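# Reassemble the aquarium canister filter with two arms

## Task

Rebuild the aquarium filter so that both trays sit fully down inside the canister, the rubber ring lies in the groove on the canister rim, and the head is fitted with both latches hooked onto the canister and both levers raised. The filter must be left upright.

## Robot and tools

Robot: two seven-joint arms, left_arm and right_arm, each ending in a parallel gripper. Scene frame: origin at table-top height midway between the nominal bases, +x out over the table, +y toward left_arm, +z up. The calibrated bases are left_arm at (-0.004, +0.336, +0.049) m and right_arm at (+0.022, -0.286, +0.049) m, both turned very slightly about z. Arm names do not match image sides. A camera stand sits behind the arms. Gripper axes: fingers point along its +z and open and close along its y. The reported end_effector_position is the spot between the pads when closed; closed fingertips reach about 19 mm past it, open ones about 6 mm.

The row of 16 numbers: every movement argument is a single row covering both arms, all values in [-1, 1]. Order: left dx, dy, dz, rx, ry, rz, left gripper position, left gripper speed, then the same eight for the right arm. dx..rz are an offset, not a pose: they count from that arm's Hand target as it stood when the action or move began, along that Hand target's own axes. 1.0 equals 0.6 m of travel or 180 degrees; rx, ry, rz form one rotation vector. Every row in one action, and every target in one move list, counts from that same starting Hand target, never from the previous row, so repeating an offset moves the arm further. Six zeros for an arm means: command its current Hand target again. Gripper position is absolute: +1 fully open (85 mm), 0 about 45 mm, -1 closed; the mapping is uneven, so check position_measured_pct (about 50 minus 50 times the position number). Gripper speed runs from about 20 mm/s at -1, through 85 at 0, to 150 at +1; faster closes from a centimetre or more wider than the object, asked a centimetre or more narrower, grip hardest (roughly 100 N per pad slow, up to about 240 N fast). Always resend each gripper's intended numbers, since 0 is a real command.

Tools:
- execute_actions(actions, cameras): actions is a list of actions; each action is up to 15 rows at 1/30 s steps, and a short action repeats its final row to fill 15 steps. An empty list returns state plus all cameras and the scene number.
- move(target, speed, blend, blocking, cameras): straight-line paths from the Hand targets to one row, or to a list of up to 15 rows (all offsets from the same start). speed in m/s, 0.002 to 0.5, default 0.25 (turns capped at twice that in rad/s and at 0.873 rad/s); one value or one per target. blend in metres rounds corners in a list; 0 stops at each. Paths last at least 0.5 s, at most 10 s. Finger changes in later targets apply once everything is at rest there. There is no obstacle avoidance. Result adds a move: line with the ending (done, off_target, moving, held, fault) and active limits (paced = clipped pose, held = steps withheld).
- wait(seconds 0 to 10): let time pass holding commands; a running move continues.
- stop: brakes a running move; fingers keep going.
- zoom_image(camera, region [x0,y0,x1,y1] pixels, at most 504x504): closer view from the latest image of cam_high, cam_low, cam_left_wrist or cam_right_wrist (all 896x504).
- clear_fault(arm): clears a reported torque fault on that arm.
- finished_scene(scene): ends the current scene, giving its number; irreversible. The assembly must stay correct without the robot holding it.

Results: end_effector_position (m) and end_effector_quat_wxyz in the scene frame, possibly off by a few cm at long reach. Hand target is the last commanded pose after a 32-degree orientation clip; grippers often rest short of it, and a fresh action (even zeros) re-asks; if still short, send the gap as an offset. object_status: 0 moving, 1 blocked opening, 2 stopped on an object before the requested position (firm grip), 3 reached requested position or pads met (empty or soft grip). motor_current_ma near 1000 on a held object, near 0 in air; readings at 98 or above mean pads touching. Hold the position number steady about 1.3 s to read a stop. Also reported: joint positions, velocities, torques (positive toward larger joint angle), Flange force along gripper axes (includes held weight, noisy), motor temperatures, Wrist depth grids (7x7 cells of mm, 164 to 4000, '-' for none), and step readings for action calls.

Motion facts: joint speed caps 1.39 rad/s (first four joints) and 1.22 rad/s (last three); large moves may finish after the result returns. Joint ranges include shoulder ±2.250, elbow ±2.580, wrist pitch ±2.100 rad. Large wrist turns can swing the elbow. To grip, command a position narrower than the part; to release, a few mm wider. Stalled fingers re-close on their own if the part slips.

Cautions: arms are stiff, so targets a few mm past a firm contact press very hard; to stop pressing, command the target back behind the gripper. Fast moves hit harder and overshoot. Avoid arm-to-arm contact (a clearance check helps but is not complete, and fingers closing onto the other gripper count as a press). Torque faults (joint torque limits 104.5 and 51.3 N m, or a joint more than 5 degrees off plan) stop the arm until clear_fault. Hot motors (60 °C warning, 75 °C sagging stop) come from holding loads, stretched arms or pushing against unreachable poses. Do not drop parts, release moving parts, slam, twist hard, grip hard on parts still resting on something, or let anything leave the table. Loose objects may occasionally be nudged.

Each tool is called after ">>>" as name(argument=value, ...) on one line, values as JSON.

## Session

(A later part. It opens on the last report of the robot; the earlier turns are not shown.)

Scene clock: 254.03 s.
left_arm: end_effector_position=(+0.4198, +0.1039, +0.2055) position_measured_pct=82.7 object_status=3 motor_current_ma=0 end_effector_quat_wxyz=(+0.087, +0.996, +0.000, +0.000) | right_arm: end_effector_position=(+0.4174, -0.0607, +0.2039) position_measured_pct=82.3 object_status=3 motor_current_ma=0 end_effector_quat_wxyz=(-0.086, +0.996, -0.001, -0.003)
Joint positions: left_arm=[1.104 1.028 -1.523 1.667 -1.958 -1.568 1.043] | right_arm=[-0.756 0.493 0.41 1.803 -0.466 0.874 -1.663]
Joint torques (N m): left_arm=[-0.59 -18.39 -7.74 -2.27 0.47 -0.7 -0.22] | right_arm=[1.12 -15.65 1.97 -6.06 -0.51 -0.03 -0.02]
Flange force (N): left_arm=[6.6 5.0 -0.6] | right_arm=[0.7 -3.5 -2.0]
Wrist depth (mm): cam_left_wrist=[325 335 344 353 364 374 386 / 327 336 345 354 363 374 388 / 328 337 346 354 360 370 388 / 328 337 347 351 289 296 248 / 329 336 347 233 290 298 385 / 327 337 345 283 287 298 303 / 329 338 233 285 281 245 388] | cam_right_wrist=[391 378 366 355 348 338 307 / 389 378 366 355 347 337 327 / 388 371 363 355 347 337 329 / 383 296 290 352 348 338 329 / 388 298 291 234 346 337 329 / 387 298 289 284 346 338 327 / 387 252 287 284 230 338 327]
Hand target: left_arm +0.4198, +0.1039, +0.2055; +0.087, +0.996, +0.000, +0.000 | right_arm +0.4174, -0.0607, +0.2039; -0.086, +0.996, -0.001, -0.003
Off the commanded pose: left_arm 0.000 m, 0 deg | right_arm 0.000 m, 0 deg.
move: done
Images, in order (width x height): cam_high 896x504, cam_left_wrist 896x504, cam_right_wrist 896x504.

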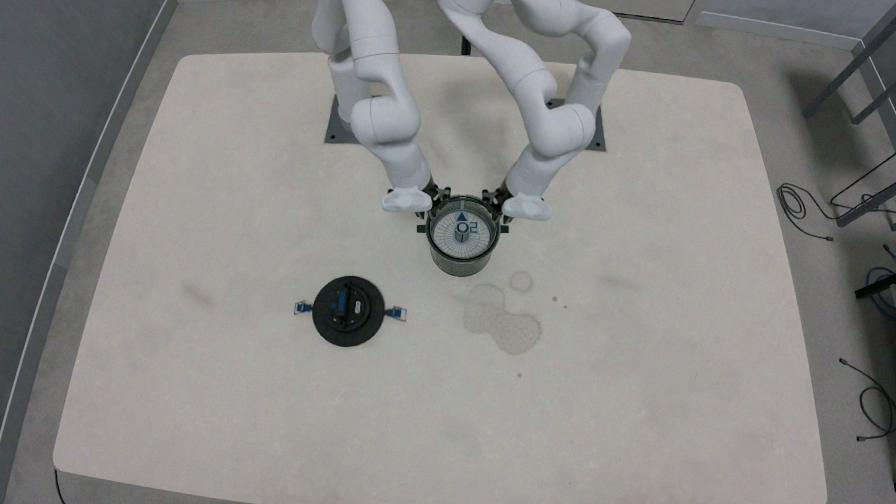

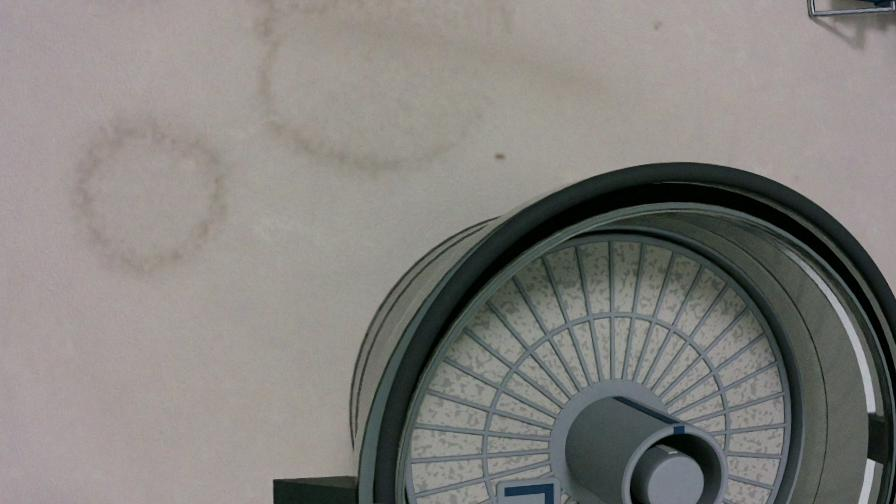

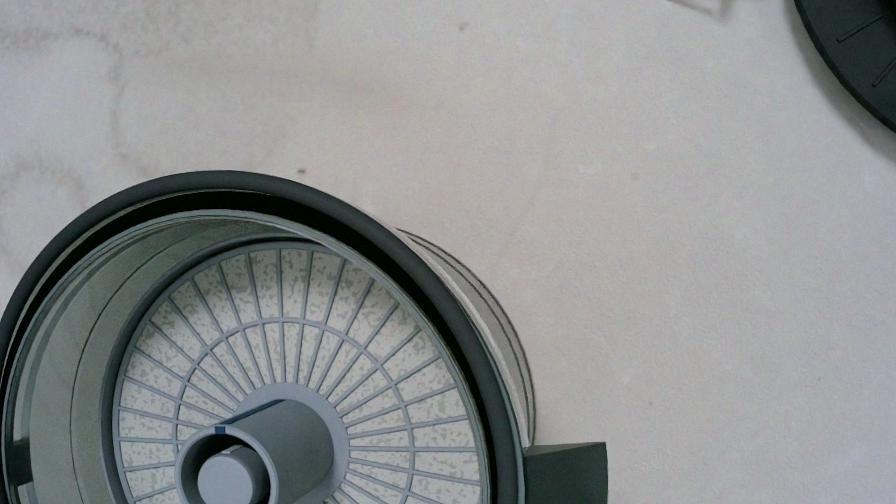

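>>> move(target=[[0,0.03,-0.17,0,0,0,-0.65,-1,-0.028,0.4326,-0.33,-0.0556,0,0,-0.65,1],[-0.1,0.1743,-0.23,0.0556,0,0,-0.65,-1,-0.028,0.4326,-0.33,-0.0556,0,0,-0.65,1]], cameras=["cam_left_wrist"])

>>> zoom_image(camera="cam_left_wrist", region=[190, 0, 694, 504])

Scene clock: 257.73 s.
left_arm: end_effector_position=(+0.3598, +0.0250, +0.3596) position_measured_pct=82.7 object_status=3 motor_current_ma=0 end_effector_quat_wxyz=(+0.000, +1.000, +0.000, +0.000) | right_arm: end_effector_position=(+0.4014, -0.3504, +0.3545) position_measured_pct=82.3 object_status=3 motor_current_ma=0 end_effector_quat_wxyz=(+0.001, +1.000, +0.000, -0.003)
Joint positions: left_arm=[1.349 0.913 -1.721 1.288 -2.187 -1.86 1.493] | right_arm=[-0.427 0.225 0.663 1.653 -0.139 1.318 -1.31]
Joint torques (N m): left_arm=[-0.52 -18.29 -7.3 -2.81 -0.1 -0.42 -0.21] | right_arm=[1.12 -10.82 1.57 -7.75 -0.11 0.03 -0.06]
Flange force (N): left_arm=[5.5 6.5 -3.8] | right_arm=[0.6 -2.3 -2.8]
Wrist depth (mm): cam_left_wrist=[500 502 502 503 505 507 484 / 501 502 426 433 503 507 507 / 500 503 432 433 432 508 508 / 502 503 431 383 433 508 508 / 502 505 433 433 434 507 509 / 505 504 385 434 507 508 508 / 506 507 504 507 508 510 511] | cam_right_wrist=[505 451 457 502 503 502 500 / 506 483 482 501 502 503 501 / 504 506 503 504 501 502 503 / 507 503 505 503 504 503 500 / 506 505 502 503 503 502 499 / 506 504 504 504 502 502 502 / 504 504 504 505 502 501 500]
Hand target: left_arm +0.3598, +0.0249, +0.3596; +0.000, +1.000, +0.000, +0.000 | right_arm +0.4014, -0.3504, +0.3545; +0.001, +1.000, +0.000, -0.003
Off the commanded pose: left_arm 0.000 m, 0 deg | right_arm 0.000 m, 0 deg.
move: done
Images, in order (width x height): cam_left_wrist 896x504.

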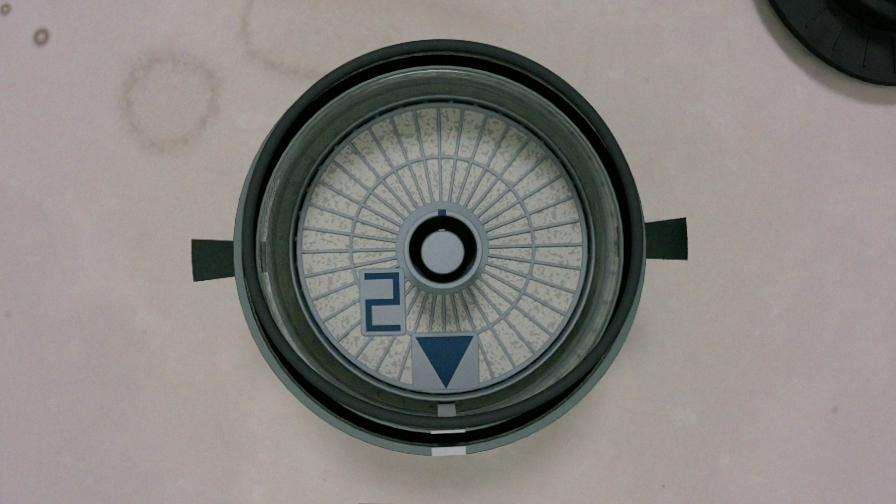

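Scaled by 1.000.

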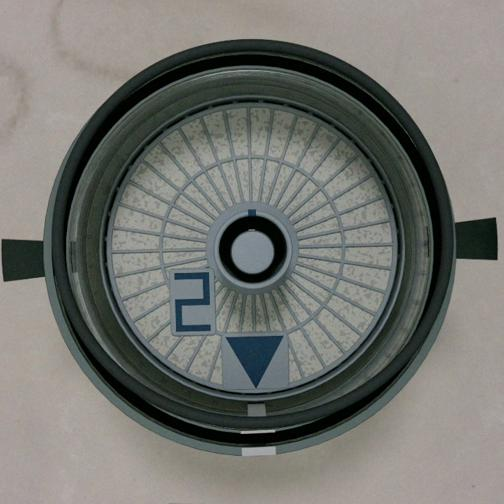

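>>> move(target=[-0.027,0.0023,0.2667,0,0,-0.5,-0.55,1,0,0,0,0,0,0,-0.65,1], cameras=["cam_left_wrist","cam_high"])

Scene clock: 264.17 s.
left_arm: end_effector_position=(+0.3436, +0.0236, +0.1996) position_measured_pct=77.5 object_status=3 motor_current_ma=0 end_effector_quat_wxyz=(+0.000, +0.707, +0.707, +0.000) | right_arm: end_effector_position=(+0.4014, -0.3504, +0.3545) position_measured_pct=82.3 object_status=3 motor_current_ma=0 end_effector_quat_wxyz=(+0.001, +1.000, +0.000, -0.003)
Joint positions: left_arm=[1.407 1.292 -1.836 1.642 -1.876 -1.805 2.838] | right_arm=[-0.427 0.225 0.663 1.653 -0.139 1.318 -1.31]
Joint torques (N m): left_arm=[-0.66 -19.09 -8.68 -0.56 -0.04 -0.44 -0.17] | right_arm=[1.15 -10.83 1.63 -7.7 -0.09 0.03 -0.06]
Flange force (N): left_arm=[-6.0 4.2 -0.9] | right_arm=[0.7 -2.4 -2.9]
Wrist depth (mm): cam_left_wrist=[343 343 344 343 343 344 344 / 343 344 344 344 344 225 344 / 344 344 344 345 224 219 223 / 345 344 344 345 272 273 344 / 345 346 346 224 272 274 274 / 345 345 346 224 273 272 274 / 345 347 346 225 273 224 274] | cam_right_wrist=[505 451 457 504 502 500 501 / 506 483 480 501 503 502 500 / 505 504 502 502 502 502 501 / 505 505 505 505 502 504 501 / 505 505 506 503 502 500 501 / 505 505 504 503 503 502 503 / 504 504 505 503 503 502 501]
Hand target: left_arm +0.3436, +0.0236, +0.1996; +0.000, +0.707, +0.707, +0.000 | right_arm +0.4014, -0.3504, +0.3545; +0.001, +1.000, +0.000, -0.003
Off the commanded pose: left_arm 0.000 m, 0 deg | right_arm 0.000 m, 0 deg.
move: done
Images, in order (width x height): cam_high 896x504, cam_left_wrist 896x504.

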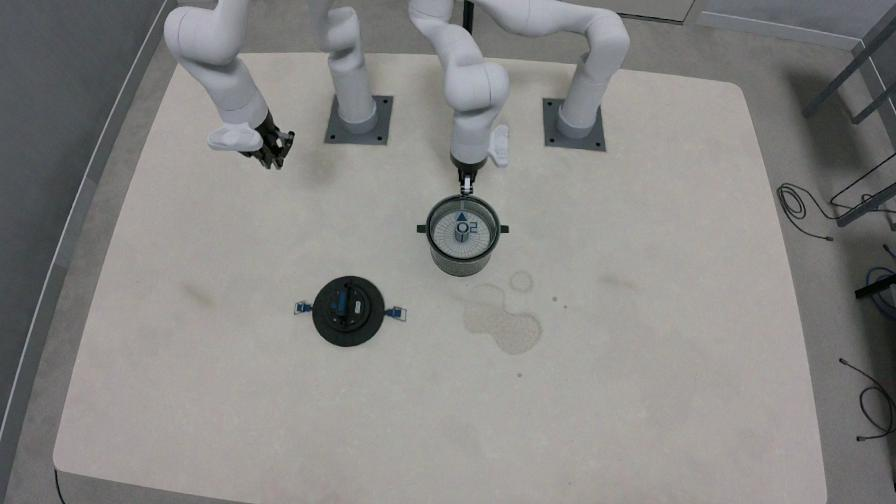

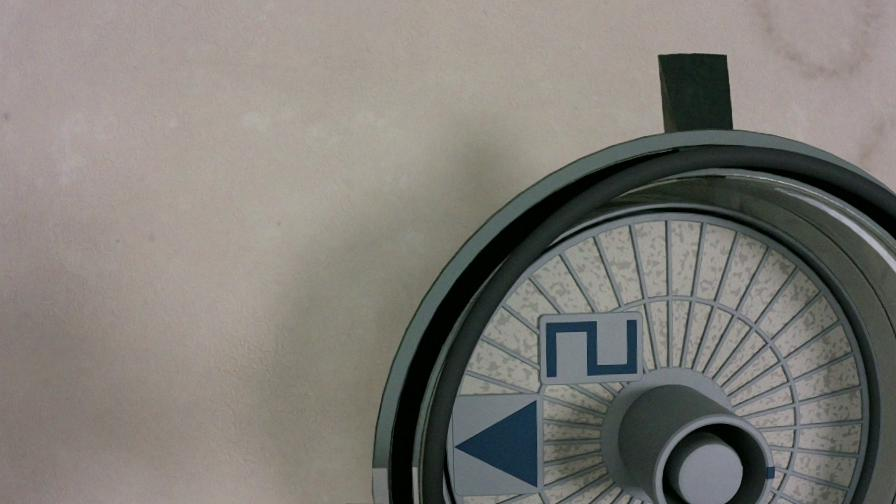

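>>> move(target=[0,0,0.0943,0,0,0,-0.55,1,0,0,0,0,0,0,-0.65,1], speed=0.06)

>>> move(target=[0,0,0.0033,0,0,0,-0.55,1,0,0,0,0,0,0,-0.65,1], speed=0.02, cameras=["cam_left_wrist","cam_low"])

>>> zoom_image(camera="cam_low", region=[270, 190, 420, 270])

Scene clock: 266.40 s.
left_arm: end_effector_position=(+0.3436, +0.0235, +0.1433) position_measured_pct=77.5 object_status=3 motor_current_ma=0 end_effector_quat_wxyz=(+0.000, +0.707, +0.707, +0.000) | right_arm: end_effector_position=(+0.4014, -0.3504, +0.3545) position_measured_pct=82.3 object_status=3 motor_current_ma=0 end_effector_quat_wxyz=(+0.001, +1.000, +0.000, -0.003)
Joint positions: left_arm=[1.413 1.38 -1.771 1.706 -1.789 -1.74 2.815] | right_arm=[-0.427 0.225 0.663 1.653 -0.139 1.318 -1.31]
Joint torques (N m): left_arm=[-1.24 -0.49 5.27 0.97 3.69 2.8 -0.08] | right_arm=[1.14 -10.76 1.62 -7.66 -0.06 0 -0.08]
Flange force (N): left_arm=[1.2 -5.4 -57.1] | right_arm=[0.8 -2.3 -3.1]
Wrist depth (mm): cam_left_wrist=[288 289 290 289 289 175 289 / 289 289 289 289 289 177 - / 290 289 289 289 - 217 290 / 290 290 290 290 169 218 218 / 290 290 291 169 219 219 219 / 291 290 291 169 217 218 219 / 290 291 291 170 219 191 218] | cam_right_wrist=[507 451 457 503 502 502 498 / 506 481 481 506 502 502 500 / 507 504 503 503 503 501 501 / 505 504 504 506 500 503 501 / 505 502 502 504 502 502 501 / 505 505 503 505 503 501 500 / 505 505 503 502 503 502 502]
Hand target: left_arm +0.3436, +0.0236, +0.1430; +0.000, +0.707, +0.707, +0.000 | right_arm +0.4014, -0.3504, +0.3545; +0.001, +1.000, +0.000, -0.003
Off the commanded pose: left_arm 0.000 m, 0 deg | right_arm 0.000 m, 0 deg.
move: done

Scene clock: 267.10 s.
left_arm: end_effector_position=(+0.3436, +0.0236, +0.1411) position_measured_pct=77.5 object_status=3 motor_current_ma=0 end_effector_quat_wxyz=(+0.000, +0.707, +0.707, +0.000) | right_arm: end_effector_position=(+0.4014, -0.3504, +0.3545) position_measured_pct=82.3 object_status=3 motor_current_ma=0 end_effector_quat_wxyz=(+0.001, +1.000, +0.000, -0.003)
Joint positions: left_arm=[1.413 1.384 -1.769 1.708 -1.786 -1.738 2.814] | right_arm=[-0.427 0.225 0.663 1.653 -0.139 1.318 -1.31]
Joint torques (N m): left_arm=[-2.71 23.04 22.02 3.12 6.11 6.25 -0.09] | right_arm=[1.11 -10.79 1.6 -7.72 -0.12 0.04 -0.01]
Flange force (N): left_arm=[5.0 -14.2 -124.4] | right_arm=[0.5 -2.5 -2.9]
Wrist depth (mm): cam_left_wrist=[288 288 288 289 289 175 289 / 288 289 289 288 289 176 - / 289 289 290 289 - 217 290 / 289 290 290 - 169 218 219 / 290 290 290 169 218 218 219 / 290 290 291 169 218 218 219 / 290 290 291 170 219 191 218] | cam_right_wrist=[505 450 459 502 503 502 500 / 506 482 483 504 502 500 502 / 505 506 506 505 501 500 500 / 507 506 502 503 503 502 500 / 508 505 505 503 503 502 501 / 505 506 507 503 503 500 502 / 505 504 505 503 503 502 500]
Hand target: left_arm +0.3436, +0.0236, +0.1410; +0.000, +0.707, +0.707, +0.000 | right_arm +0.4014, -0.3504, +0.3545; +0.001, +1.000, +0.000, -0.003
Off the commanded pose: left_arm 0.000 m, 0 deg | right_arm 0.000 m, 0 deg.
move: done
Images, in order (width x height): cam_low 896x504, cam_left_wrist 896x504.

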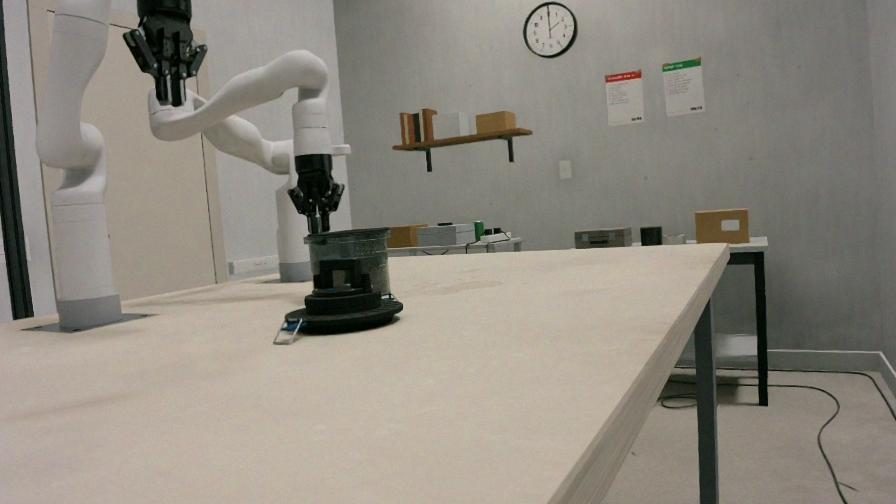

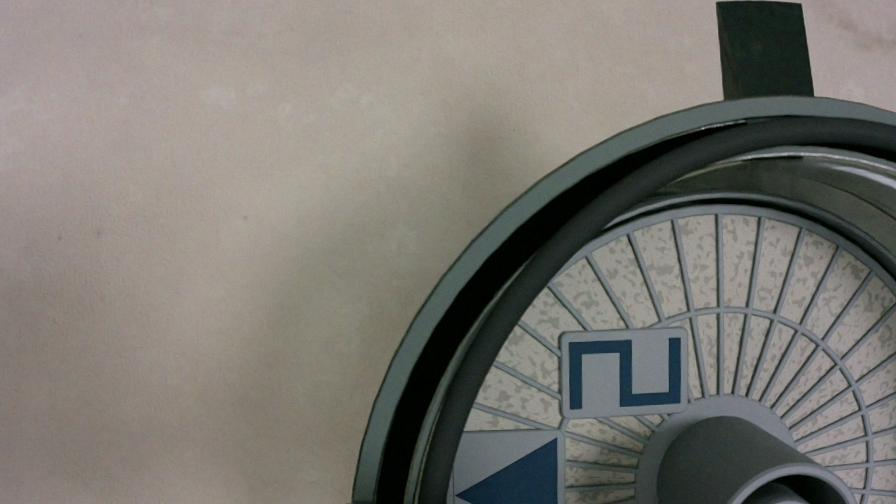

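Scaled by 3.360 from the camera's 896x504 image, which has a finer 1280x720 frame.

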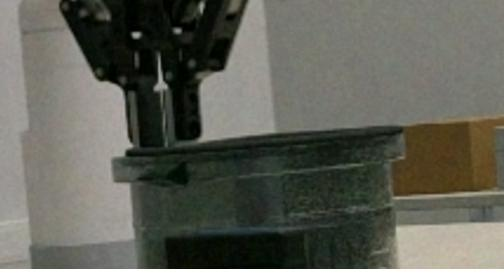

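>>> move(target=[0,0,-0.0078,0,0,0,-0.55,1,0,0,0,0,0,0,-0.65,1], speed=0.03)

>>> move(target=[0,0,0,0,0,0,-1,-1,0,0,0,0,0,0,-0.65,1])

>>> wait(seconds=0.8)

Scene clock: 269.00 s.
left_arm: end_effector_position=(+0.3436, +0.0236, +0.1456) position_measured_pct=77.5 object_status=3 motor_current_ma=0 end_effector_quat_wxyz=(+0.000, +0.707, +0.707, +0.000) | right_arm: end_effector_position=(+0.4014, -0.3504, +0.3545) position_measured_pct=82.3 object_status=3 motor_current_ma=0 end_effector_quat_wxyz=(+0.001, +1.000, +0.000, -0.003)
Joint positions: left_arm=[1.412 1.376 -1.774 1.704 -1.794 -1.743 2.816] | right_arm=[-0.427 0.225 0.663 1.653 -0.139 1.318 -1.31]
Joint torques (N m): left_arm=[-0.59 -19.12 -8.93 0.26 -0.05 -0.41 -0.17] | right_arm=[1.09 -10.86 1.61 -7.72 -0.07 0.03 -0.04]
Flange force (N): left_arm=[-6.4 4.8 -0.4] | right_arm=[0.8 -2.3 -2.8]
Wrist depth (mm): cam_left_wrist=[289 289 290 289 289 289 290 / 289 290 290 290 289 172 170 / 290 290 290 290 169 - 218 / 291 290 291 290 169 219 219 / 291 291 290 170 219 219 219 / 291 291 291 170 217 218 219 / 291 291 292 217 218 197 218] | cam_right_wrist=[505 450 456 504 503 502 499 / 507 483 484 505 503 502 501 / 505 507 505 503 503 503 501 / 505 504 504 503 502 500 500 / 505 503 505 504 501 503 500 / 507 505 506 504 502 501 501 / 506 503 503 504 505 501 503]
Hand target: left_arm +0.3436, +0.0236, +0.1457; +0.000, +0.707, +0.707, +0.000 | right_arm +0.4014, -0.3504, +0.3545; +0.001, +1.000, +0.000, -0.003
Off the commanded pose: left_arm 0.000 m, 0 deg | right_arm 0.000 m, 0 deg.
move: done

Scene clock: 270.57 s.
left_arm: end_effector_position=(+0.3436, +0.0236, +0.1457) position_measured_pct=97.8 object_status=0 motor_current_ma=1000 end_effector_quat_wxyz=(+0.000, +0.707, +0.707, +0.000) | right_arm: end_effector_position=(+0.4014, -0.3504, +0.3545) position_measured_pct=82.3 object_status=3 motor_current_ma=0 end_effector_quat_wxyz=(+0.001, +1.000, +0.000, -0.003)
Joint positions: left_arm=[1.413 1.376 -1.774 1.704 -1.794 -1.743 2.816] | right_arm=[-0.427 0.225 0.663 1.653 -0.139 1.318 -1.31]
Joint torques (N m): left_arm=[-0.54 -19.17 -8.89 0.19 -0.06 -0.44 -0.17] | right_arm=[1.11 -10.79 1.6 -7.74 -0.13 0.03 -0.09]
Flange force (N): left_arm=[-6.2 4.7 -0.2] | right_arm=[0.5 -2.2 -2.8]
Wrist depth (mm): cam_left_wrist=[289 289 290 290 290 290 290 / 290 290 290 290 290 171 170 / 291 290 291 290 165 - - / 291 291 291 291 170 219 219 / 291 291 291 170 219 219 219 / 292 291 291 170 218 218 220 / 292 292 292 218 220 197 218] | cam_right_wrist=[505 450 457 502 502 501 501 / 507 482 483 503 503 501 502 / 507 505 505 503 503 502 502 / 506 506 503 503 502 500 502 / 506 506 505 504 503 501 501 / 506 507 505 504 501 503 502 / 506 506 505 502 502 502 500]
Hand target: left_arm +0.3436, +0.0236, +0.1457; +0.000, +0.707, +0.707, +0.000 | right_arm +0.4014, -0.3504, +0.3545; +0.001, +1.000, +0.000, -0.003
Off the commanded pose: left_arm 0.000 m, 0 deg | right_arm 0.000 m, 0 deg.
move: done

Scene clock: 271.37 s.
left_arm: end_effector_position=(+0.3436, +0.0236, +0.1457) position_measured_pct=97.8 object_status=2 motor_current_ma=1000 end_effector_quat_wxyz=(+0.000, +0.707, +0.707, +0.000) | right_arm: end_effector_position=(+0.4014, -0.3504, +0.3545) position_measured_pct=82.3 object_status=3 motor_current_ma=0 end_effector_quat_wxyz=(+0.001, +1.000, +0.000, -0.003)
Joint positions: left_arm=[1.413 1.376 -1.774 1.704 -1.794 -1.743 2.816] | right_arm=[-0.427 0.225 0.663 1.653 -0.139 1.318 -1.31]
Joint torques (N m): left_arm=[-0.62 -19.23 -8.9 0.13 -0.02 -0.43 -0.19] | right_arm=[1.1 -10.79 1.61 -7.78 -0.07 0.01 -0.09]
Flange force (N): left_arm=[-6.2 4.4 -0.1] | right_arm=[0.5 -2.2 -2.7]
Wrist depth (mm): cam_left_wrist=[290 291 289 290 290 290 290 / 290 291 290 290 290 171 170 / 291 291 291 290 165 - - / 290 291 290 291 170 219 219 / 292 291 291 170 219 219 219 / 291 292 291 170 218 218 220 / 292 292 292 218 219 197 219] | cam_right_wrist=[503 451 455 503 503 502 501 / 505 483 481 506 502 501 500 / 505 505 505 504 503 501 501 / 505 507 503 503 503 502 501 / 505 506 505 503 503 502 502 / 506 505 502 503 503 502 502 / 506 504 503 503 503 501 500]
Hand target: left_arm +0.3436, +0.0236, +0.1457; +0.000, +0.707, +0.707, +0.000 | right_arm +0.4014, -0.3504, +0.3545; +0.001, +1.000, +0.000, -0.003
Tool commands: left_gripper/position=-1.0 left_gripper/speed=-1.0 right_gripper/position=-0.65 right_gripper/speed=+1.0
Off the commanded pose: left_arm 0.000 m, 0 deg | right_arm 0.000 m, 0 deg.
wait: 0.80 s; at rest by 0.17 s

>>> move(target=[0,-0.0117,-0.0017,0,0,0,-1,-1,0,0,0,0,0,0,-0.65,1], speed=0.02)

>>> move(target=[0,0,0.0017,0,0,0,-1,-1,0,0,0,0,0,0,-0.65,1], speed=0.02, cameras=["cam_left_wrist"])

>>> move(target=[0,0,0,0,0,0,-0.7,-1,0,0,0,0,0,0,-0.65,1])

>>> move(target=[0,0,-0.05,0,0,0,-0.7,-1,0,0,0,0,0,0,-0.65,1], speed=0.06, cameras=["cam_left_wrist"])

Scene clock: 273.13 s.
left_arm: end_effector_position=(+0.3366, +0.0236, +0.1467) position_measured_pct=97.8 object_status=2 motor_current_ma=1000 end_effector_quat_wxyz=(+0.000, +0.707, +0.707, +0.000) | right_arm: end_effector_position=(+0.4014, -0.3504, +0.3545) position_measured_pct=82.3 object_status=3 motor_current_ma=0 end_effector_quat_wxyz=(+0.001, +1.000, +0.000, -0.003)
Joint positions: left_arm=[1.429 1.375 -1.78 1.721 -1.799 -1.744 2.813] | right_arm=[-0.427 0.225 0.663 1.653 -0.139 1.318 -1.31]
Joint torques (N m): left_arm=[-0.27 -19.06 -8.74 0.25 -0.22 -0.8 -0.2] | right_arm=[1.17 -10.91 1.56 -7.64 -0.04 0.03 -0.05]
Flange force (N): left_arm=[-6.3 5.5 0.3] | right_arm=[1.1 -2.3 -3.0]
Wrist depth (mm): cam_left_wrist=[291 291 290 291 291 291 291 / 291 291 291 291 291 174 172 / 291 291 292 292 171 - 291 / 292 292 292 292 171 220 220 / 292 292 292 171 220 220 220 / 292 293 293 167 219 220 220 / 293 293 293 172 219 205 220] | cam_right_wrist=[506 452 459 504 503 500 502 / 506 484 481 503 502 502 500 / 506 505 504 504 503 504 502 / 505 504 504 504 502 502 500 / 505 507 503 504 504 504 500 / 504 505 505 501 501 501 502 / 507 506 504 503 504 502 501]
Hand target: left_arm +0.3366, +0.0236, +0.1467; +0.000, +0.707, +0.707, +0.000 | right_arm +0.4014, -0.3504, +0.3545; +0.001, +1.000, +0.000, -0.003
Off the commanded pose: left_arm 0.000 m, 0 deg | right_arm 0.000 m, 0 deg.
move: done

Scene clock: 273.83 s.
left_arm: end_effector_position=(+0.3366, +0.0236, +0.1457) position_measured_pct=97.8 object_status=2 motor_current_ma=1000 end_effector_quat_wxyz=(+0.000, +0.707, +0.707, +0.000) | right_arm: end_effector_position=(+0.4014, -0.3504, +0.3545) position_measured_pct=82.3 object_status=3 motor_current_ma=0 end_effector_quat_wxyz=(+0.001, +1.000, +0.000, -0.003)
Joint positions: left_arm=[1.429 1.376 -1.779 1.722 -1.798 -1.743 2.813] | right_arm=[-0.427 0.225 0.663 1.653 -0.139 1.318 -1.31]
Joint torques (N m): left_arm=[0.06 -17.46 -7.11 0.77 -0.37 -1.15 -0.17] | right_arm=[1.08 -10.76 1.69 -7.74 -0.1 0.05 -0.07]
Flange force (N): left_arm=[-6.4 6.7 -4.1] | right_arm=[0.5 -2.3 -2.7]
Wrist depth (mm): cam_left_wrist=[289 290 291 290 290 290 290 / 290 290 290 291 290 171 171 / 290 291 291 291 170 - 290 / 291 291 291 291 170 219 219 / 292 291 291 170 219 219 219 / 292 292 291 167 219 219 220 / 292 292 292 171 218 205 219] | cam_right_wrist=[507 450 457 502 503 501 501 / 505 482 482 502 501 501 500 / 507 505 504 503 503 502 502 / 507 503 504 504 502 502 501 / 508 507 504 502 503 501 501 / 506 505 504 503 503 500 500 / 506 504 503 504 503 504 502]
Hand target: left_arm +0.3366, +0.0236, +0.1457; +0.000, +0.707, +0.707, +0.000 | right_arm +0.4014, -0.3504, +0.3545; +0.001, +1.000, +0.000, -0.003
Off the commanded pose: left_arm 0.000 m, 0 deg | right_arm 0.000 m, 0 deg.
move: done
Images, in order (width x height): cam_left_wrist 896x504.

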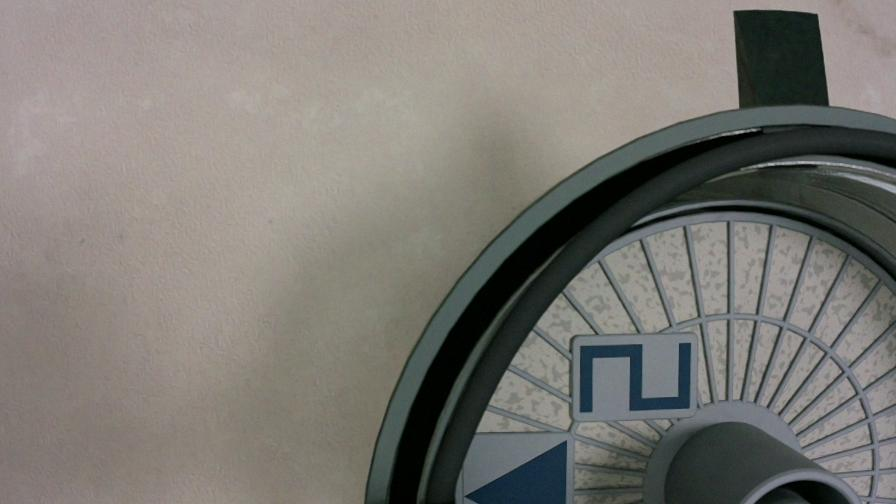

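Scene clock: 274.67 s.
left_arm: end_effector_position=(+0.3365, +0.0236, +0.1457) position_measured_pct=85.3 object_status=0 motor_current_ma=0 end_effector_quat_wxyz=(+0.000, +0.707, +0.707, +0.000) | right_arm: end_effector_position=(+0.4014, -0.3504, +0.3545) position_measured_pct=82.3 object_status=3 motor_current_ma=0 end_effector_quat_wxyz=(+0.001, +1.000, +0.000, -0.003)
Joint positions: left_arm=[1.429 1.376 -1.779 1.722 -1.798 -1.743 2.813] | right_arm=[-0.427 0.225 0.663 1.653 -0.139 1.318 -1.31]
Joint torques (N m): left_arm=[-0.59 -19.05 -8.98 0.15 -0.08 -0.46 -0.21] | right_arm=[1.05 -10.83 1.6 -7.69 -0.12 0.03 -0.04]
Flange force (N): left_arm=[-6.4 4.5 0.1] | right_arm=[0.8 -2.2 -2.9]
Wrist depth (mm): cam_left_wrist=[290 290 290 290 290 290 290 / 290 290 289 290 290 171 170 / 290 290 291 290 170 - 291 / 291 291 290 291 170 219 219 / 291 291 291 170 219 219 219 / 291 292 292 170 218 218 219 / 292 292 292 171 218 205 219] | cam_right_wrist=[506 451 458 504 503 501 501 / 505 482 482 502 502 501 502 / 505 506 504 501 503 502 501 / 507 504 503 503 501 501 501 / 505 505 504 504 503 500 502 / 505 505 505 502 502 502 503 / 506 503 502 502 503 503 500]
Hand target: left_arm +0.3366, +0.0236, +0.1457; +0.000, +0.707, +0.707, +0.000 | right_arm +0.4014, -0.3504, +0.3545; +0.001, +1.000, +0.000, -0.003
Off the commanded pose: left_arm 0.000 m, 0 deg | right_arm 0.000 m, 0 deg.
move: done

Scene clock: 275.43 s.
left_arm: end_effector_position=(+0.3366, +0.0236, +0.1757) position_measured_pct=85.3 object_status=3 motor_current_ma=0 end_effector_quat_wxyz=(+0.000, +0.707, +0.707, +0.000) | right_arm: end_effector_position=(+0.4014, -0.3504, +0.3545) position_measured_pct=82.3 object_status=3 motor_current_ma=0 end_effector_quat_wxyz=(+0.001, +1.000, +0.000, -0.003)
Joint positions: left_arm=[1.427 1.329 -1.814 1.691 -1.846 -1.777 2.824] | right_arm=[-0.427 0.225 0.663 1.653 -0.139 1.318 -1.31]
Joint torques (N m): left_arm=[-0.62 -18.99 -8.89 -0.25 -0.09 -0.47 -0.13] | right_arm=[1.14 -10.83 1.67 -7.7 -0.1 0.03 -0.08]
Flange force (N): left_arm=[-6.2 4.5 -0.4] | right_arm=[0.7 -2.4 -2.9]
Wrist depth (mm): cam_left_wrist=[319 320 320 320 320 319 320 / 320 320 320 320 320 202 320 / 320 320 321 321 200 195 195 / 321 321 320 321 199 249 249 / 320 322 321 200 248 249 249 / 321 322 322 196 249 248 249 / 321 321 322 200 249 205 250] | cam_right_wrist=[506 451 458 503 502 502 500 / 506 482 482 503 504 502 500 / 507 505 504 504 502 501 501 / 506 504 505 504 502 502 500 / 505 504 505 504 502 501 501 / 508 504 505 503 503 502 501 / 504 504 505 503 502 502 501]
Hand target: left_arm +0.3366, +0.0236, +0.1757; +0.000, +0.707, +0.707, +0.000 | right_arm +0.4014, -0.3504, +0.3545; +0.001, +1.000, +0.000, -0.003
Off the commanded pose: left_arm 0.000 m, 0 deg | right_arm 0.000 m, 0 deg.
move: done
Images, in order (width x height): cam_left_wrist 896x504.

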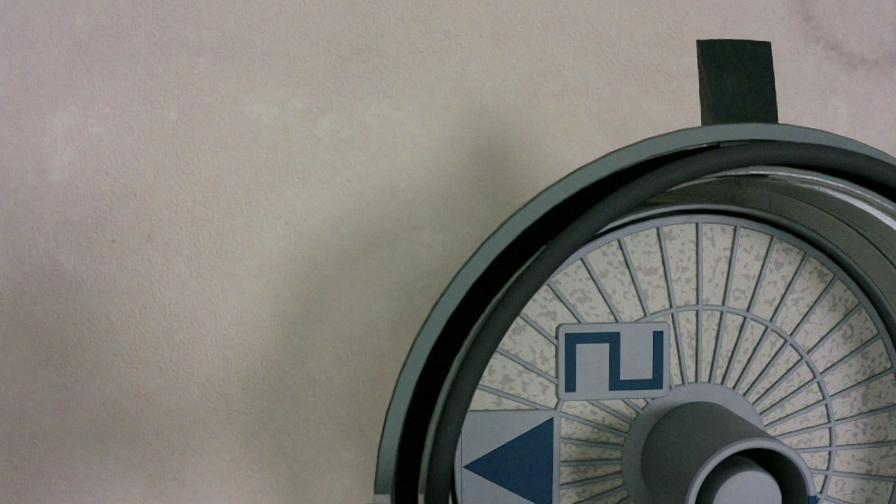

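>>> move(target=[0,0,0.05,0,0,0,-0.7,-1,0,0,0,0,0,0,-0.65,1], speed=0.06)

>>> move(target=[0,0,0,0,0,0,-1,-1,0,0,0,0,0,0,-0.65,1])

>>> move(target=[[0,0,-0.0133,0,0,0,-1,-1,0,0,0,0,0,0,-0.65,1],[0,-0.0133,-0.0133,0,0,0,-1,-1,0,0,0,0,0,0,-0.65,1]], speed=0.03, cameras=["cam_left_wrist"])

Scene clock: 277.77 s.
left_arm: end_effector_position=(+0.3366, +0.0236, +0.1457) position_measured_pct=85.3 object_status=3 motor_current_ma=0 end_effector_quat_wxyz=(+0.000, +0.707, +0.707, +0.000) | right_arm: end_effector_position=(+0.4014, -0.3504, +0.3545) position_measured_pct=82.3 object_status=3 motor_current_ma=0 end_effector_quat_wxyz=(+0.001, +1.000, +0.000, -0.003)
Joint positions: left_arm=[1.429 1.376 -1.779 1.722 -1.798 -1.743 2.813] | right_arm=[-0.427 0.225 0.663 1.653 -0.139 1.318 -1.31]
Joint torques (N m): left_arm=[-0.59 -19.12 -8.89 0.18 -0.09 -0.44 -0.2] | right_arm=[1.14 -10.86 1.6 -7.76 -0.1 0.01 -0.05]
Flange force (N): left_arm=[-6.5 4.6 0.0] | right_arm=[0.6 -2.4 -2.8]
Wrist depth (mm): cam_left_wrist=[290 290 291 290 290 290 290 / 290 290 290 290 290 171 170 / 290 290 290 291 170 - 291 / 291 291 291 291 170 219 219 / 291 292 291 170 219 219 219 / 292 292 292 170 218 218 220 / 292 292 292 171 218 205 219] | cam_right_wrist=[505 450 458 503 501 501 500 / 505 482 482 505 503 500 502 / 503 505 503 506 502 502 501 / 506 503 503 505 502 501 502 / 506 505 503 503 501 502 500 / 504 504 505 502 504 501 501 / 505 505 503 504 502 504 502]
Hand target: left_arm +0.3366, +0.0236, +0.1457; +0.000, +0.707, +0.707, +0.000 | right_arm +0.4014, -0.3504, +0.3545; +0.001, +1.000, +0.000, -0.003
Off the commanded pose: left_arm 0.000 m, 0 deg | right_arm 0.000 m, 0 deg.
move: done

Scene clock: 279.00 s.
left_arm: end_effector_position=(+0.3366, +0.0236, +0.1457) position_measured_pct=98.3 object_status=0 motor_current_ma=1000 end_effector_quat_wxyz=(+0.000, +0.707, +0.707, +0.000) | right_arm: end_effector_position=(+0.4014, -0.3504, +0.3545) position_measured_pct=82.3 object_status=3 motor_current_ma=0 end_effector_quat_wxyz=(+0.001, +1.000, +0.000, -0.003)
Joint positions: left_arm=[1.429 1.376 -1.779 1.722 -1.798 -1.743 2.813] | right_arm=[-0.427 0.225 0.663 1.653 -0.139 1.318 -1.31]
Joint torques (N m): left_arm=[0 -17.75 -7.28 0.61 -0.23 -1.05 -0.12] | right_arm=[1.13 -10.8 1.56 -7.71 -0.08 -0.01 -0.05]
Flange force (N): left_arm=[-6.0 6.2 -3.6] | right_arm=[0.6 -2.4 -3.0]
Wrist depth (mm): cam_left_wrist=[290 290 290 290 290 290 290 / 290 290 291 291 291 171 170 / 291 291 291 290 170 - 291 / 291 291 290 290 170 219 219 / 291 292 291 170 218 219 219 / 291 292 292 170 218 218 219 / 292 292 292 171 219 205 219] | cam_right_wrist=[506 449 458 503 503 503 500 / 505 482 483 502 504 503 501 / 507 505 507 503 504 502 502 / 503 505 502 503 502 502 501 / 507 505 503 502 502 501 502 / 505 505 505 503 503 503 502 / 506 507 504 504 502 501 500]
Hand target: left_arm +0.3366, +0.0236, +0.1457; +0.000, +0.707, +0.707, +0.000 | right_arm +0.4014, -0.3504, +0.3545; +0.001, +1.000, +0.000, -0.003
Off the commanded pose: left_arm 0.000 m, 0 deg | right_arm 0.000 m, 0 deg.
move: done

Scene clock: 280.10 s.
left_arm: end_effector_position=(+0.3286, +0.0236, +0.1537) position_measured_pct=98.3 object_status=3 motor_current_ma=930 end_effector_quat_wxyz=(+0.000, +0.707, +0.707, +0.000) | right_arm: end_effector_position=(+0.4014, -0.3504, +0.3545) position_measured_pct=82.3 object_status=3 motor_current_ma=0 end_effector_quat_wxyz=(+0.001, +1.000, +0.000, -0.003)
Joint positions: left_arm=[1.447 1.364 -1.793 1.735 -1.815 -1.752 2.813] | right_arm=[-0.427 0.225 0.663 1.653 -0.139 1.318 -1.31]
Joint torques (N m): left_arm=[-0.64 -18.83 -8.82 -0.02 -0.08 -0.44 -0.22] | right_arm=[1.13 -10.86 1.56 -7.7 -0.08 0.05 -0.05]
Flange force (N): left_arm=[-6.4 4.2 -0.2] | right_arm=[0.8 -2.3 -2.8]
Wrist depth (mm): cam_left_wrist=[298 298 298 298 297 298 298 / 298 298 298 298 299 298 179 / 298 299 298 299 298 177 178 / 299 299 299 299 173 227 227 / 299 299 299 299 226 227 227 / 299 299 299 174 228 226 227 / 299 300 299 226 226 213 188] | cam_right_wrist=[506 451 457 503 504 503 502 / 506 483 482 503 503 502 501 / 507 505 503 503 502 501 500 / 504 507 505 504 505 500 499 / 509 504 505 505 505 503 502 / 504 507 504 505 502 502 501 / 505 505 503 503 502 501 500]
Hand target: left_arm +0.3286, +0.0236, +0.1537; +0.000, +0.707, +0.707, +0.000 | right_arm +0.4014, -0.3504, +0.3545; +0.001, +1.000, +0.000, -0.003
Off the commanded pose: left_arm 0.000 m, 0 deg | right_arm 0.000 m, 0 deg.
move: done
Images, in order (width x height): cam_left_wrist 896x504.

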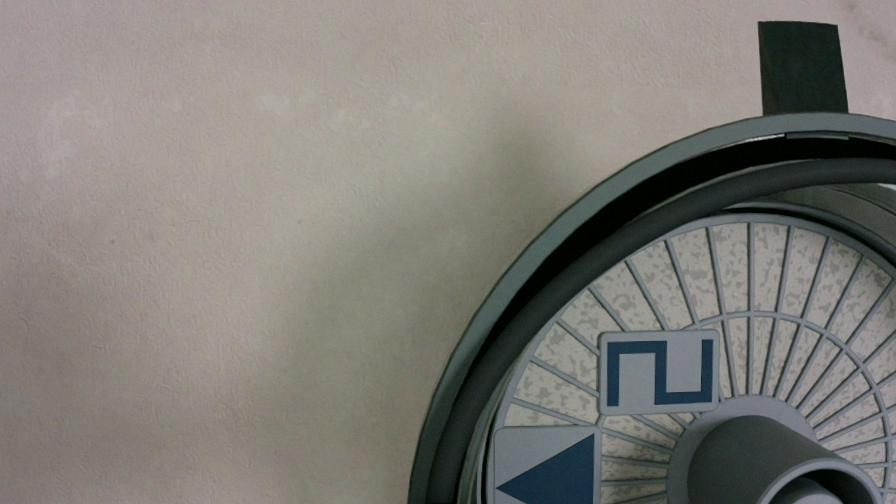

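>>> move(target=[0,0,0.0125,0,0,0,-1,-1,0,0,0,0,0,0,-0.65,1], speed=0.03)

>>> move(target=[0,0,0,0,0,0,-0.75,-1,0,0,0,0,0,0,-0.65,1])

>>> move(target=[[0,0,-0.06,0,0,0,-0.7,-1,0,0,0,0,0,0,-0.65,1],[0.0023,0.045,-0.355,0,0,0.5,-0.7,-1,0,0,0,0,0,0,-0.65,1]], speed=0.12, cameras=["cam_left_wrist"])

>>> zoom_image(camera="cam_left_wrist", region=[190, 0, 694, 504])

Scene clock: 282.30 s.
left_arm: end_effector_position=(+0.3286, +0.0236, +0.1462) position_measured_pct=98.3 object_status=3 motor_current_ma=930 end_effector_quat_wxyz=(+0.000, +0.707, +0.707, +0.000) | right_arm: end_effector_position=(+0.4014, -0.3504, +0.3545) position_measured_pct=82.3 object_status=3 motor_current_ma=0 end_effector_quat_wxyz=(+0.001, +1.000, +0.000, -0.003)
Joint positions: left_arm=[1.448 1.376 -1.784 1.742 -1.803 -1.744 2.81] | right_arm=[-0.427 0.225 0.663 1.653 -0.139 1.318 -1.31]
Joint torques (N m): left_arm=[-0.36 -17.83 -7.86 0.38 -0.14 -0.7 -0.16] | right_arm=[1.12 -10.79 1.69 -7.75 -0.09 0.02 -0.04]
Flange force (N): left_arm=[-6.2 5.0 -2.9] | right_arm=[0.5 -2.5 -2.8]
Wrist depth (mm): cam_left_wrist=[290 290 291 291 291 290 290 / 291 291 291 291 291 291 171 / 291 291 291 291 291 170 170 / 292 292 292 291 171 220 219 / 292 291 292 252 - 220 220 / 292 292 292 167 220 218 220 / 293 292 292 237 219 215 179] | cam_right_wrist=[506 450 457 502 500 501 499 / 505 482 483 503 505 501 502 / 507 503 503 505 502 502 500 / 508 505 505 505 502 503 500 / 507 505 504 504 501 503 501 / 504 503 505 503 503 502 500 / 505 504 503 505 503 500 500]
Hand target: left_arm +0.3286, +0.0236, +0.1462; +0.000, +0.707, +0.707, +0.000 | right_arm +0.4014, -0.3504, +0.3545; +0.001, +1.000, +0.000, -0.003
Off the commanded pose: left_arm 0.000 m, 0 deg | right_arm 0.000 m, 0 deg.
move: done

Scene clock: 283.03 s.
left_arm: end_effector_position=(+0.3286, +0.0236, +0.1462) position_measured_pct=87.4 object_status=0 motor_current_ma=0 end_effector_quat_wxyz=(+0.000, +0.707, +0.707, +0.000) | right_arm: end_effector_position=(+0.4014, -0.3504, +0.3545) position_measured_pct=82.3 object_status=3 motor_current_ma=0 end_effector_quat_wxyz=(+0.001, +1.000, +0.000, -0.003)
Joint positions: left_arm=[1.448 1.376 -1.784 1.742 -1.803 -1.744 2.81] | right_arm=[-0.427 0.225 0.663 1.653 -0.139 1.318 -1.31]
Joint torques (N m): left_arm=[-0.62 -18.85 -8.87 0 -0.08 -0.43 -0.17] | right_arm=[1.11 -10.84 1.62 -7.72 -0.07 0.01 -0.04]
Flange force (N): left_arm=[-6.1 4.0 0.0] | right_arm=[0.8 -2.4 -2.9]
Wrist depth (mm): cam_left_wrist=[290 290 291 290 291 290 290 / 290 291 291 290 290 291 171 / 291 291 291 291 291 170 170 / 291 291 292 291 170 220 219 / 291 291 292 252 220 220 220 / 292 292 292 - 220 218 220 / 292 292 292 292 218 215 179] | cam_right_wrist=[505 452 459 503 504 502 500 / 506 482 482 503 503 501 500 / 506 504 504 505 503 502 502 / 506 505 505 506 503 502 501 / 505 503 502 504 502 501 500 / 505 503 503 503 503 502 501 / 506 504 506 503 502 502 501]
Hand target: left_arm +0.3286, +0.0236, +0.1462; +0.000, +0.707, +0.707, +0.000 | right_arm +0.4014, -0.3504, +0.3545; +0.001, +1.000, +0.000, -0.003
Off the commanded pose: left_arm 0.000 m, 0 deg | right_arm 0.000 m, 0 deg.
move: done

Scene clock: 290.50 s.
left_arm: end_effector_position=(+0.3556, +0.0249, +0.3592) position_measured_pct=85.3 object_status=3 motor_current_ma=0 end_effector_quat_wxyz=(+0.000, +1.000, +0.000, +0.000) | right_arm: end_effector_position=(+0.4014, -0.3504, +0.3545) position_measured_pct=82.3 object_status=3 motor_current_ma=0 end_effector_quat_wxyz=(+0.001, +1.000, +0.000, -0.003)
Joint positions: left_arm=[1.363 0.911 -1.725 1.301 -2.192 -1.856 1.492] | right_arm=[-0.427 0.225 0.663 1.653 -0.139 1.318 -1.31]
Joint torques (N m): left_arm=[-0.62 -18.12 -7.23 -2.77 0.05 -0.41 -0.24] | right_arm=[1.12 -10.82 1.6 -7.71 -0.06 0.02 -0.08]
Flange force (N): left_arm=[5.1 6.6 -4.1] | right_arm=[0.8 -2.2 -2.9]
Wrist depth (mm): cam_left_wrist=[500 502 503 503 502 504 484 / 500 500 503 432 503 506 507 / 503 503 431 432 433 505 507 / 502 503 430 431 432 507 507 / 503 500 431 434 434 507 510 / 503 502 505 433 505 509 507 / 505 507 507 507 508 509 509] | cam_right_wrist=[506 451 459 503 503 502 503 / 506 483 481 503 503 501 500 / 505 505 503 502 503 503 501 / 504 505 504 504 502 500 502 / 505 506 503 503 503 503 500 / 507 505 505 503 503 502 500 / 506 504 506 502 502 503 501]
Hand target: left_arm +0.3556, +0.0249, +0.3592; +0.000, +1.000, +0.000, +0.000 | right_arm +0.4014, -0.3504, +0.3545; +0.001, +1.000, +0.000, -0.003
Off the commanded pose: left_arm 0.000 m, 0 deg | right_arm 0.000 m, 0 deg.
move: done
Images, in order (width x height): cam_left_wrist 896x504.

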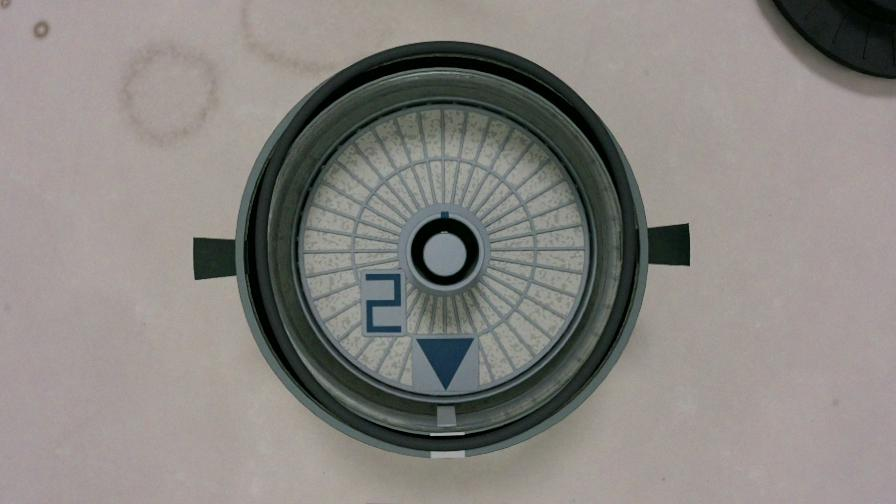

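Scaled by 1.000.

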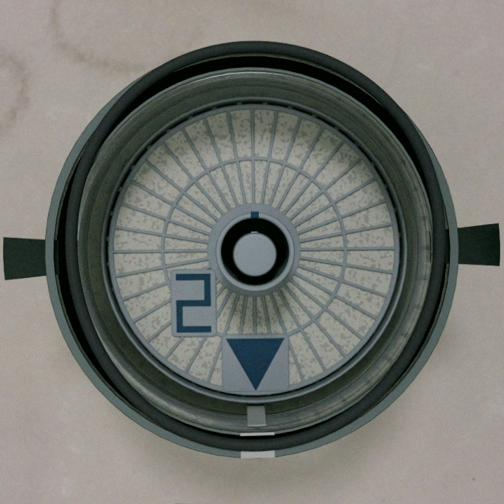

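>>> move(target=[0.23,0.0038,0.2653,0,0,-0.5,-0.55,1,0,0,0,0,0,0,-0.65,1], cameras=["cam_left_wrist","cam_high"])

Scene clock: 295.30 s.
left_arm: end_effector_position=(+0.4936, +0.0226, +0.2000) position_measured_pct=77.5 object_status=3 motor_current_ma=0 end_effector_quat_wxyz=(+0.000, +0.707, +0.707, +0.000) | right_arm: end_effector_position=(+0.4014, -0.3504, +0.3545) position_measured_pct=82.3 object_status=3 motor_current_ma=0 end_effector_quat_wxyz=(+0.001, +1.000, +0.000, -0.003)
Joint positions: left_arm=[1.043 1.275 -1.677 1.15 -1.803 -1.784 2.999] | right_arm=[-0.427 0.225 0.663 1.653 -0.139 1.318 -1.31]
Joint torques (N m): left_arm=[-0.59 -23.66 -8.19 0.08 -0.05 -0.46 -0.18] | right_arm=[1.05 -10.82 1.6 -7.71 -0.1 0.03 -0.05]
Flange force (N): left_arm=[-6.3 7.6 -1.0] | right_arm=[0.7 -2.2 -2.8]
Wrist depth (mm): cam_left_wrist=[344 343 344 344 344 344 344 / 225 343 344 344 345 344 344 / 224 224 344 345 345 344 344 / 273 273 220 346 346 345 345 / 272 273 274 345 346 346 345 / 272 273 272 346 346 346 347 / 224 273 274 345 347 347 346] | cam_right_wrist=[505 450 458 503 503 503 500 / 505 484 482 503 501 501 501 / 506 505 503 503 502 502 501 / 508 506 503 503 505 500 502 / 506 505 503 503 501 501 502 / 505 502 502 504 505 503 500 / 507 505 504 506 503 502 502]
Hand target: left_arm +0.4936, +0.0226, +0.2000; +0.000, +0.707, +0.707, +0.000 | right_arm +0.4014, -0.3504, +0.3545; +0.001, +1.000, +0.000, -0.003
Off the commanded pose: left_arm 0.000 m, 0 deg | right_arm 0.000 m, 0 deg.
move: done
Images, in order (width x height): cam_high 896x504, cam_left_wrist 896x504.

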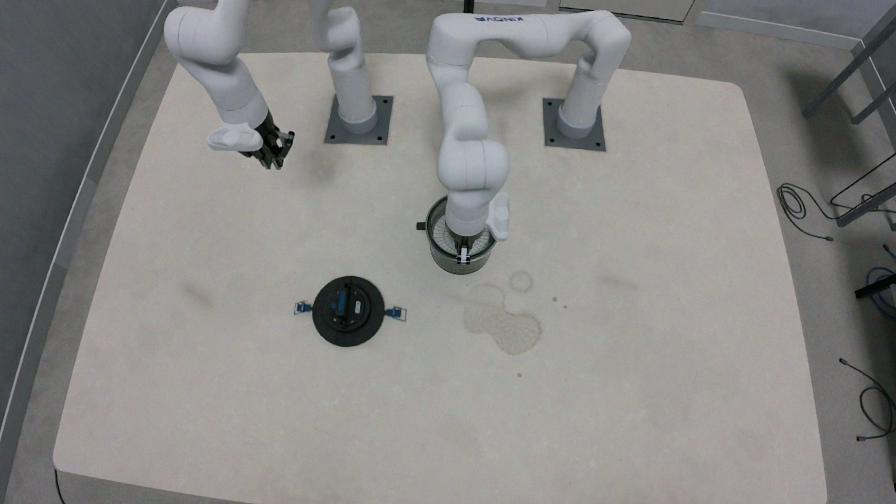

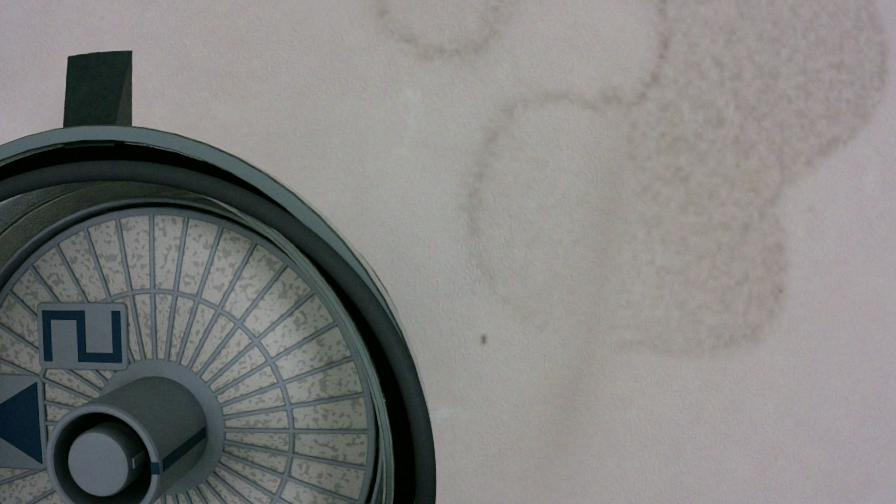

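>>> move(target=[0,-0.0038,0.0892,0,0,0,-0.7,1,0,0,0,0,0,0,-0.65,1], speed=0.06)

>>> move(target=[0,0,0,0,0,0,-1,-1,0,0,0,0,0,0,-0.65,1], cameras=["cam_left_wrist"])

Scene clock: 297.43 s.
left_arm: end_effector_position=(+0.4913, +0.0226, +0.1465) position_measured_pct=85.3 object_status=3 motor_current_ma=0 end_effector_quat_wxyz=(+0.000, +0.707, +0.707, +0.000) | right_arm: end_effector_position=(+0.4014, -0.3504, +0.3545) position_measured_pct=82.3 object_status=3 motor_current_ma=0 end_effector_quat_wxyz=(+0.001, +1.000, +0.000, -0.003)
Joint positions: left_arm=[1.065 1.351 -1.643 1.223 -1.755 -1.712 2.967] | right_arm=[-0.427 0.225 0.663 1.653 -0.139 1.318 -1.31]
Joint torques (N m): left_arm=[-0.63 -23.56 -8.59 0.46 -0.05 -0.45 -0.22] | right_arm=[1.09 -10.84 1.65 -7.73 -0.09 0.01 -0.03]
Flange force (N): left_arm=[-6.3 7.2 -0.1] | right_arm=[0.7 -2.4 -2.8]
Wrist depth (mm): cam_left_wrist=[290 290 290 291 291 290 290 / 170 291 291 291 291 291 291 / 218 170 291 291 292 292 292 / 220 220 292 291 292 291 292 / 219 220 171 291 292 292 292 / 219 220 220 292 293 292 292 / 182 219 220 292 293 292 292] | cam_right_wrist=[506 451 456 505 501 502 502 / 506 483 481 503 503 502 500 / 506 505 505 504 501 502 500 / 506 505 504 502 503 503 501 / 507 504 505 505 500 503 503 / 507 504 503 503 501 501 503 / 504 505 505 503 503 502 501]
Hand target: left_arm +0.4913, +0.0226, +0.1464; +0.000, +0.707, +0.707, +0.000 | right_arm +0.4014, -0.3504, +0.3545; +0.001, +1.000, +0.000, -0.003
Off the commanded pose: left_arm 0.000 m, 0 deg | right_arm 0.000 m, 0 deg.
move: done

Scene clock: 298.60 s.
left_arm: end_effector_position=(+0.4913, +0.0226, +0.1464) position_measured_pct=96.5 object_status=0 motor_current_ma=1000 end_effector_quat_wxyz=(+0.000, +0.707, +0.707, +0.000) | right_arm: end_effector_position=(+0.4014, -0.3504, +0.3545) position_measured_pct=82.3 object_status=3 motor_current_ma=0 end_effector_quat_wxyz=(+0.001, +1.000, +0.000, -0.003)
Joint positions: left_arm=[1.065 1.351 -1.643 1.224 -1.755 -1.712 2.967] | right_arm=[-0.427 0.225 0.663 1.653 -0.139 1.318 -1.31]
Joint torques (N m): left_arm=[-0.97 -20.6 -7.13 0.44 0.23 0.16 -0.2] | right_arm=[1.16 -10.78 1.64 -7.72 -0.09 0 -0.07]
Flange force (N): left_arm=[-5.5 5.1 -6.4] | right_arm=[0.6 -2.4 -3.0]
Wrist depth (mm): cam_left_wrist=[290 291 291 291 290 291 291 / 170 291 291 291 291 291 291 / 218 170 291 291 291 292 291 / 220 220 238 292 292 292 291 / 219 220 220 292 292 293 292 / 219 220 220 292 292 292 293 / 181 219 220 232 293 293 292] | cam_right_wrist=[507 451 457 503 503 502 502 / 507 482 481 503 502 502 502 / 506 504 505 505 502 501 502 / 505 505 503 503 503 503 500 / 505 505 504 504 502 503 502 / 506 505 505 502 503 503 500 / 506 505 504 504 504 502 501]
Hand target: left_arm +0.4913, +0.0226, +0.1464; +0.000, +0.707, +0.707, +0.000 | right_arm +0.4014, -0.3504, +0.3545; +0.001, +1.000, +0.000, -0.003
Off the commanded pose: left_arm 0.000 m, 0 deg | right_arm 0.000 m, 0 deg.
move: done
Images, in order (width x height): cam_left_wrist 896x504.

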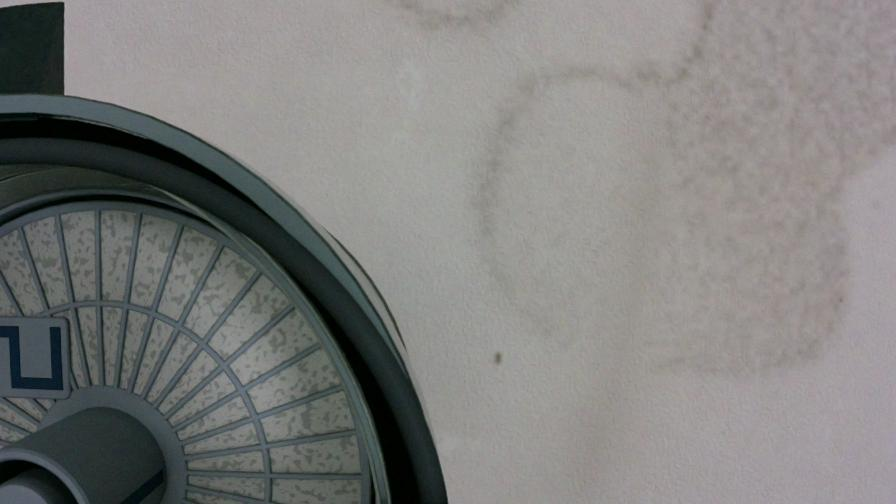

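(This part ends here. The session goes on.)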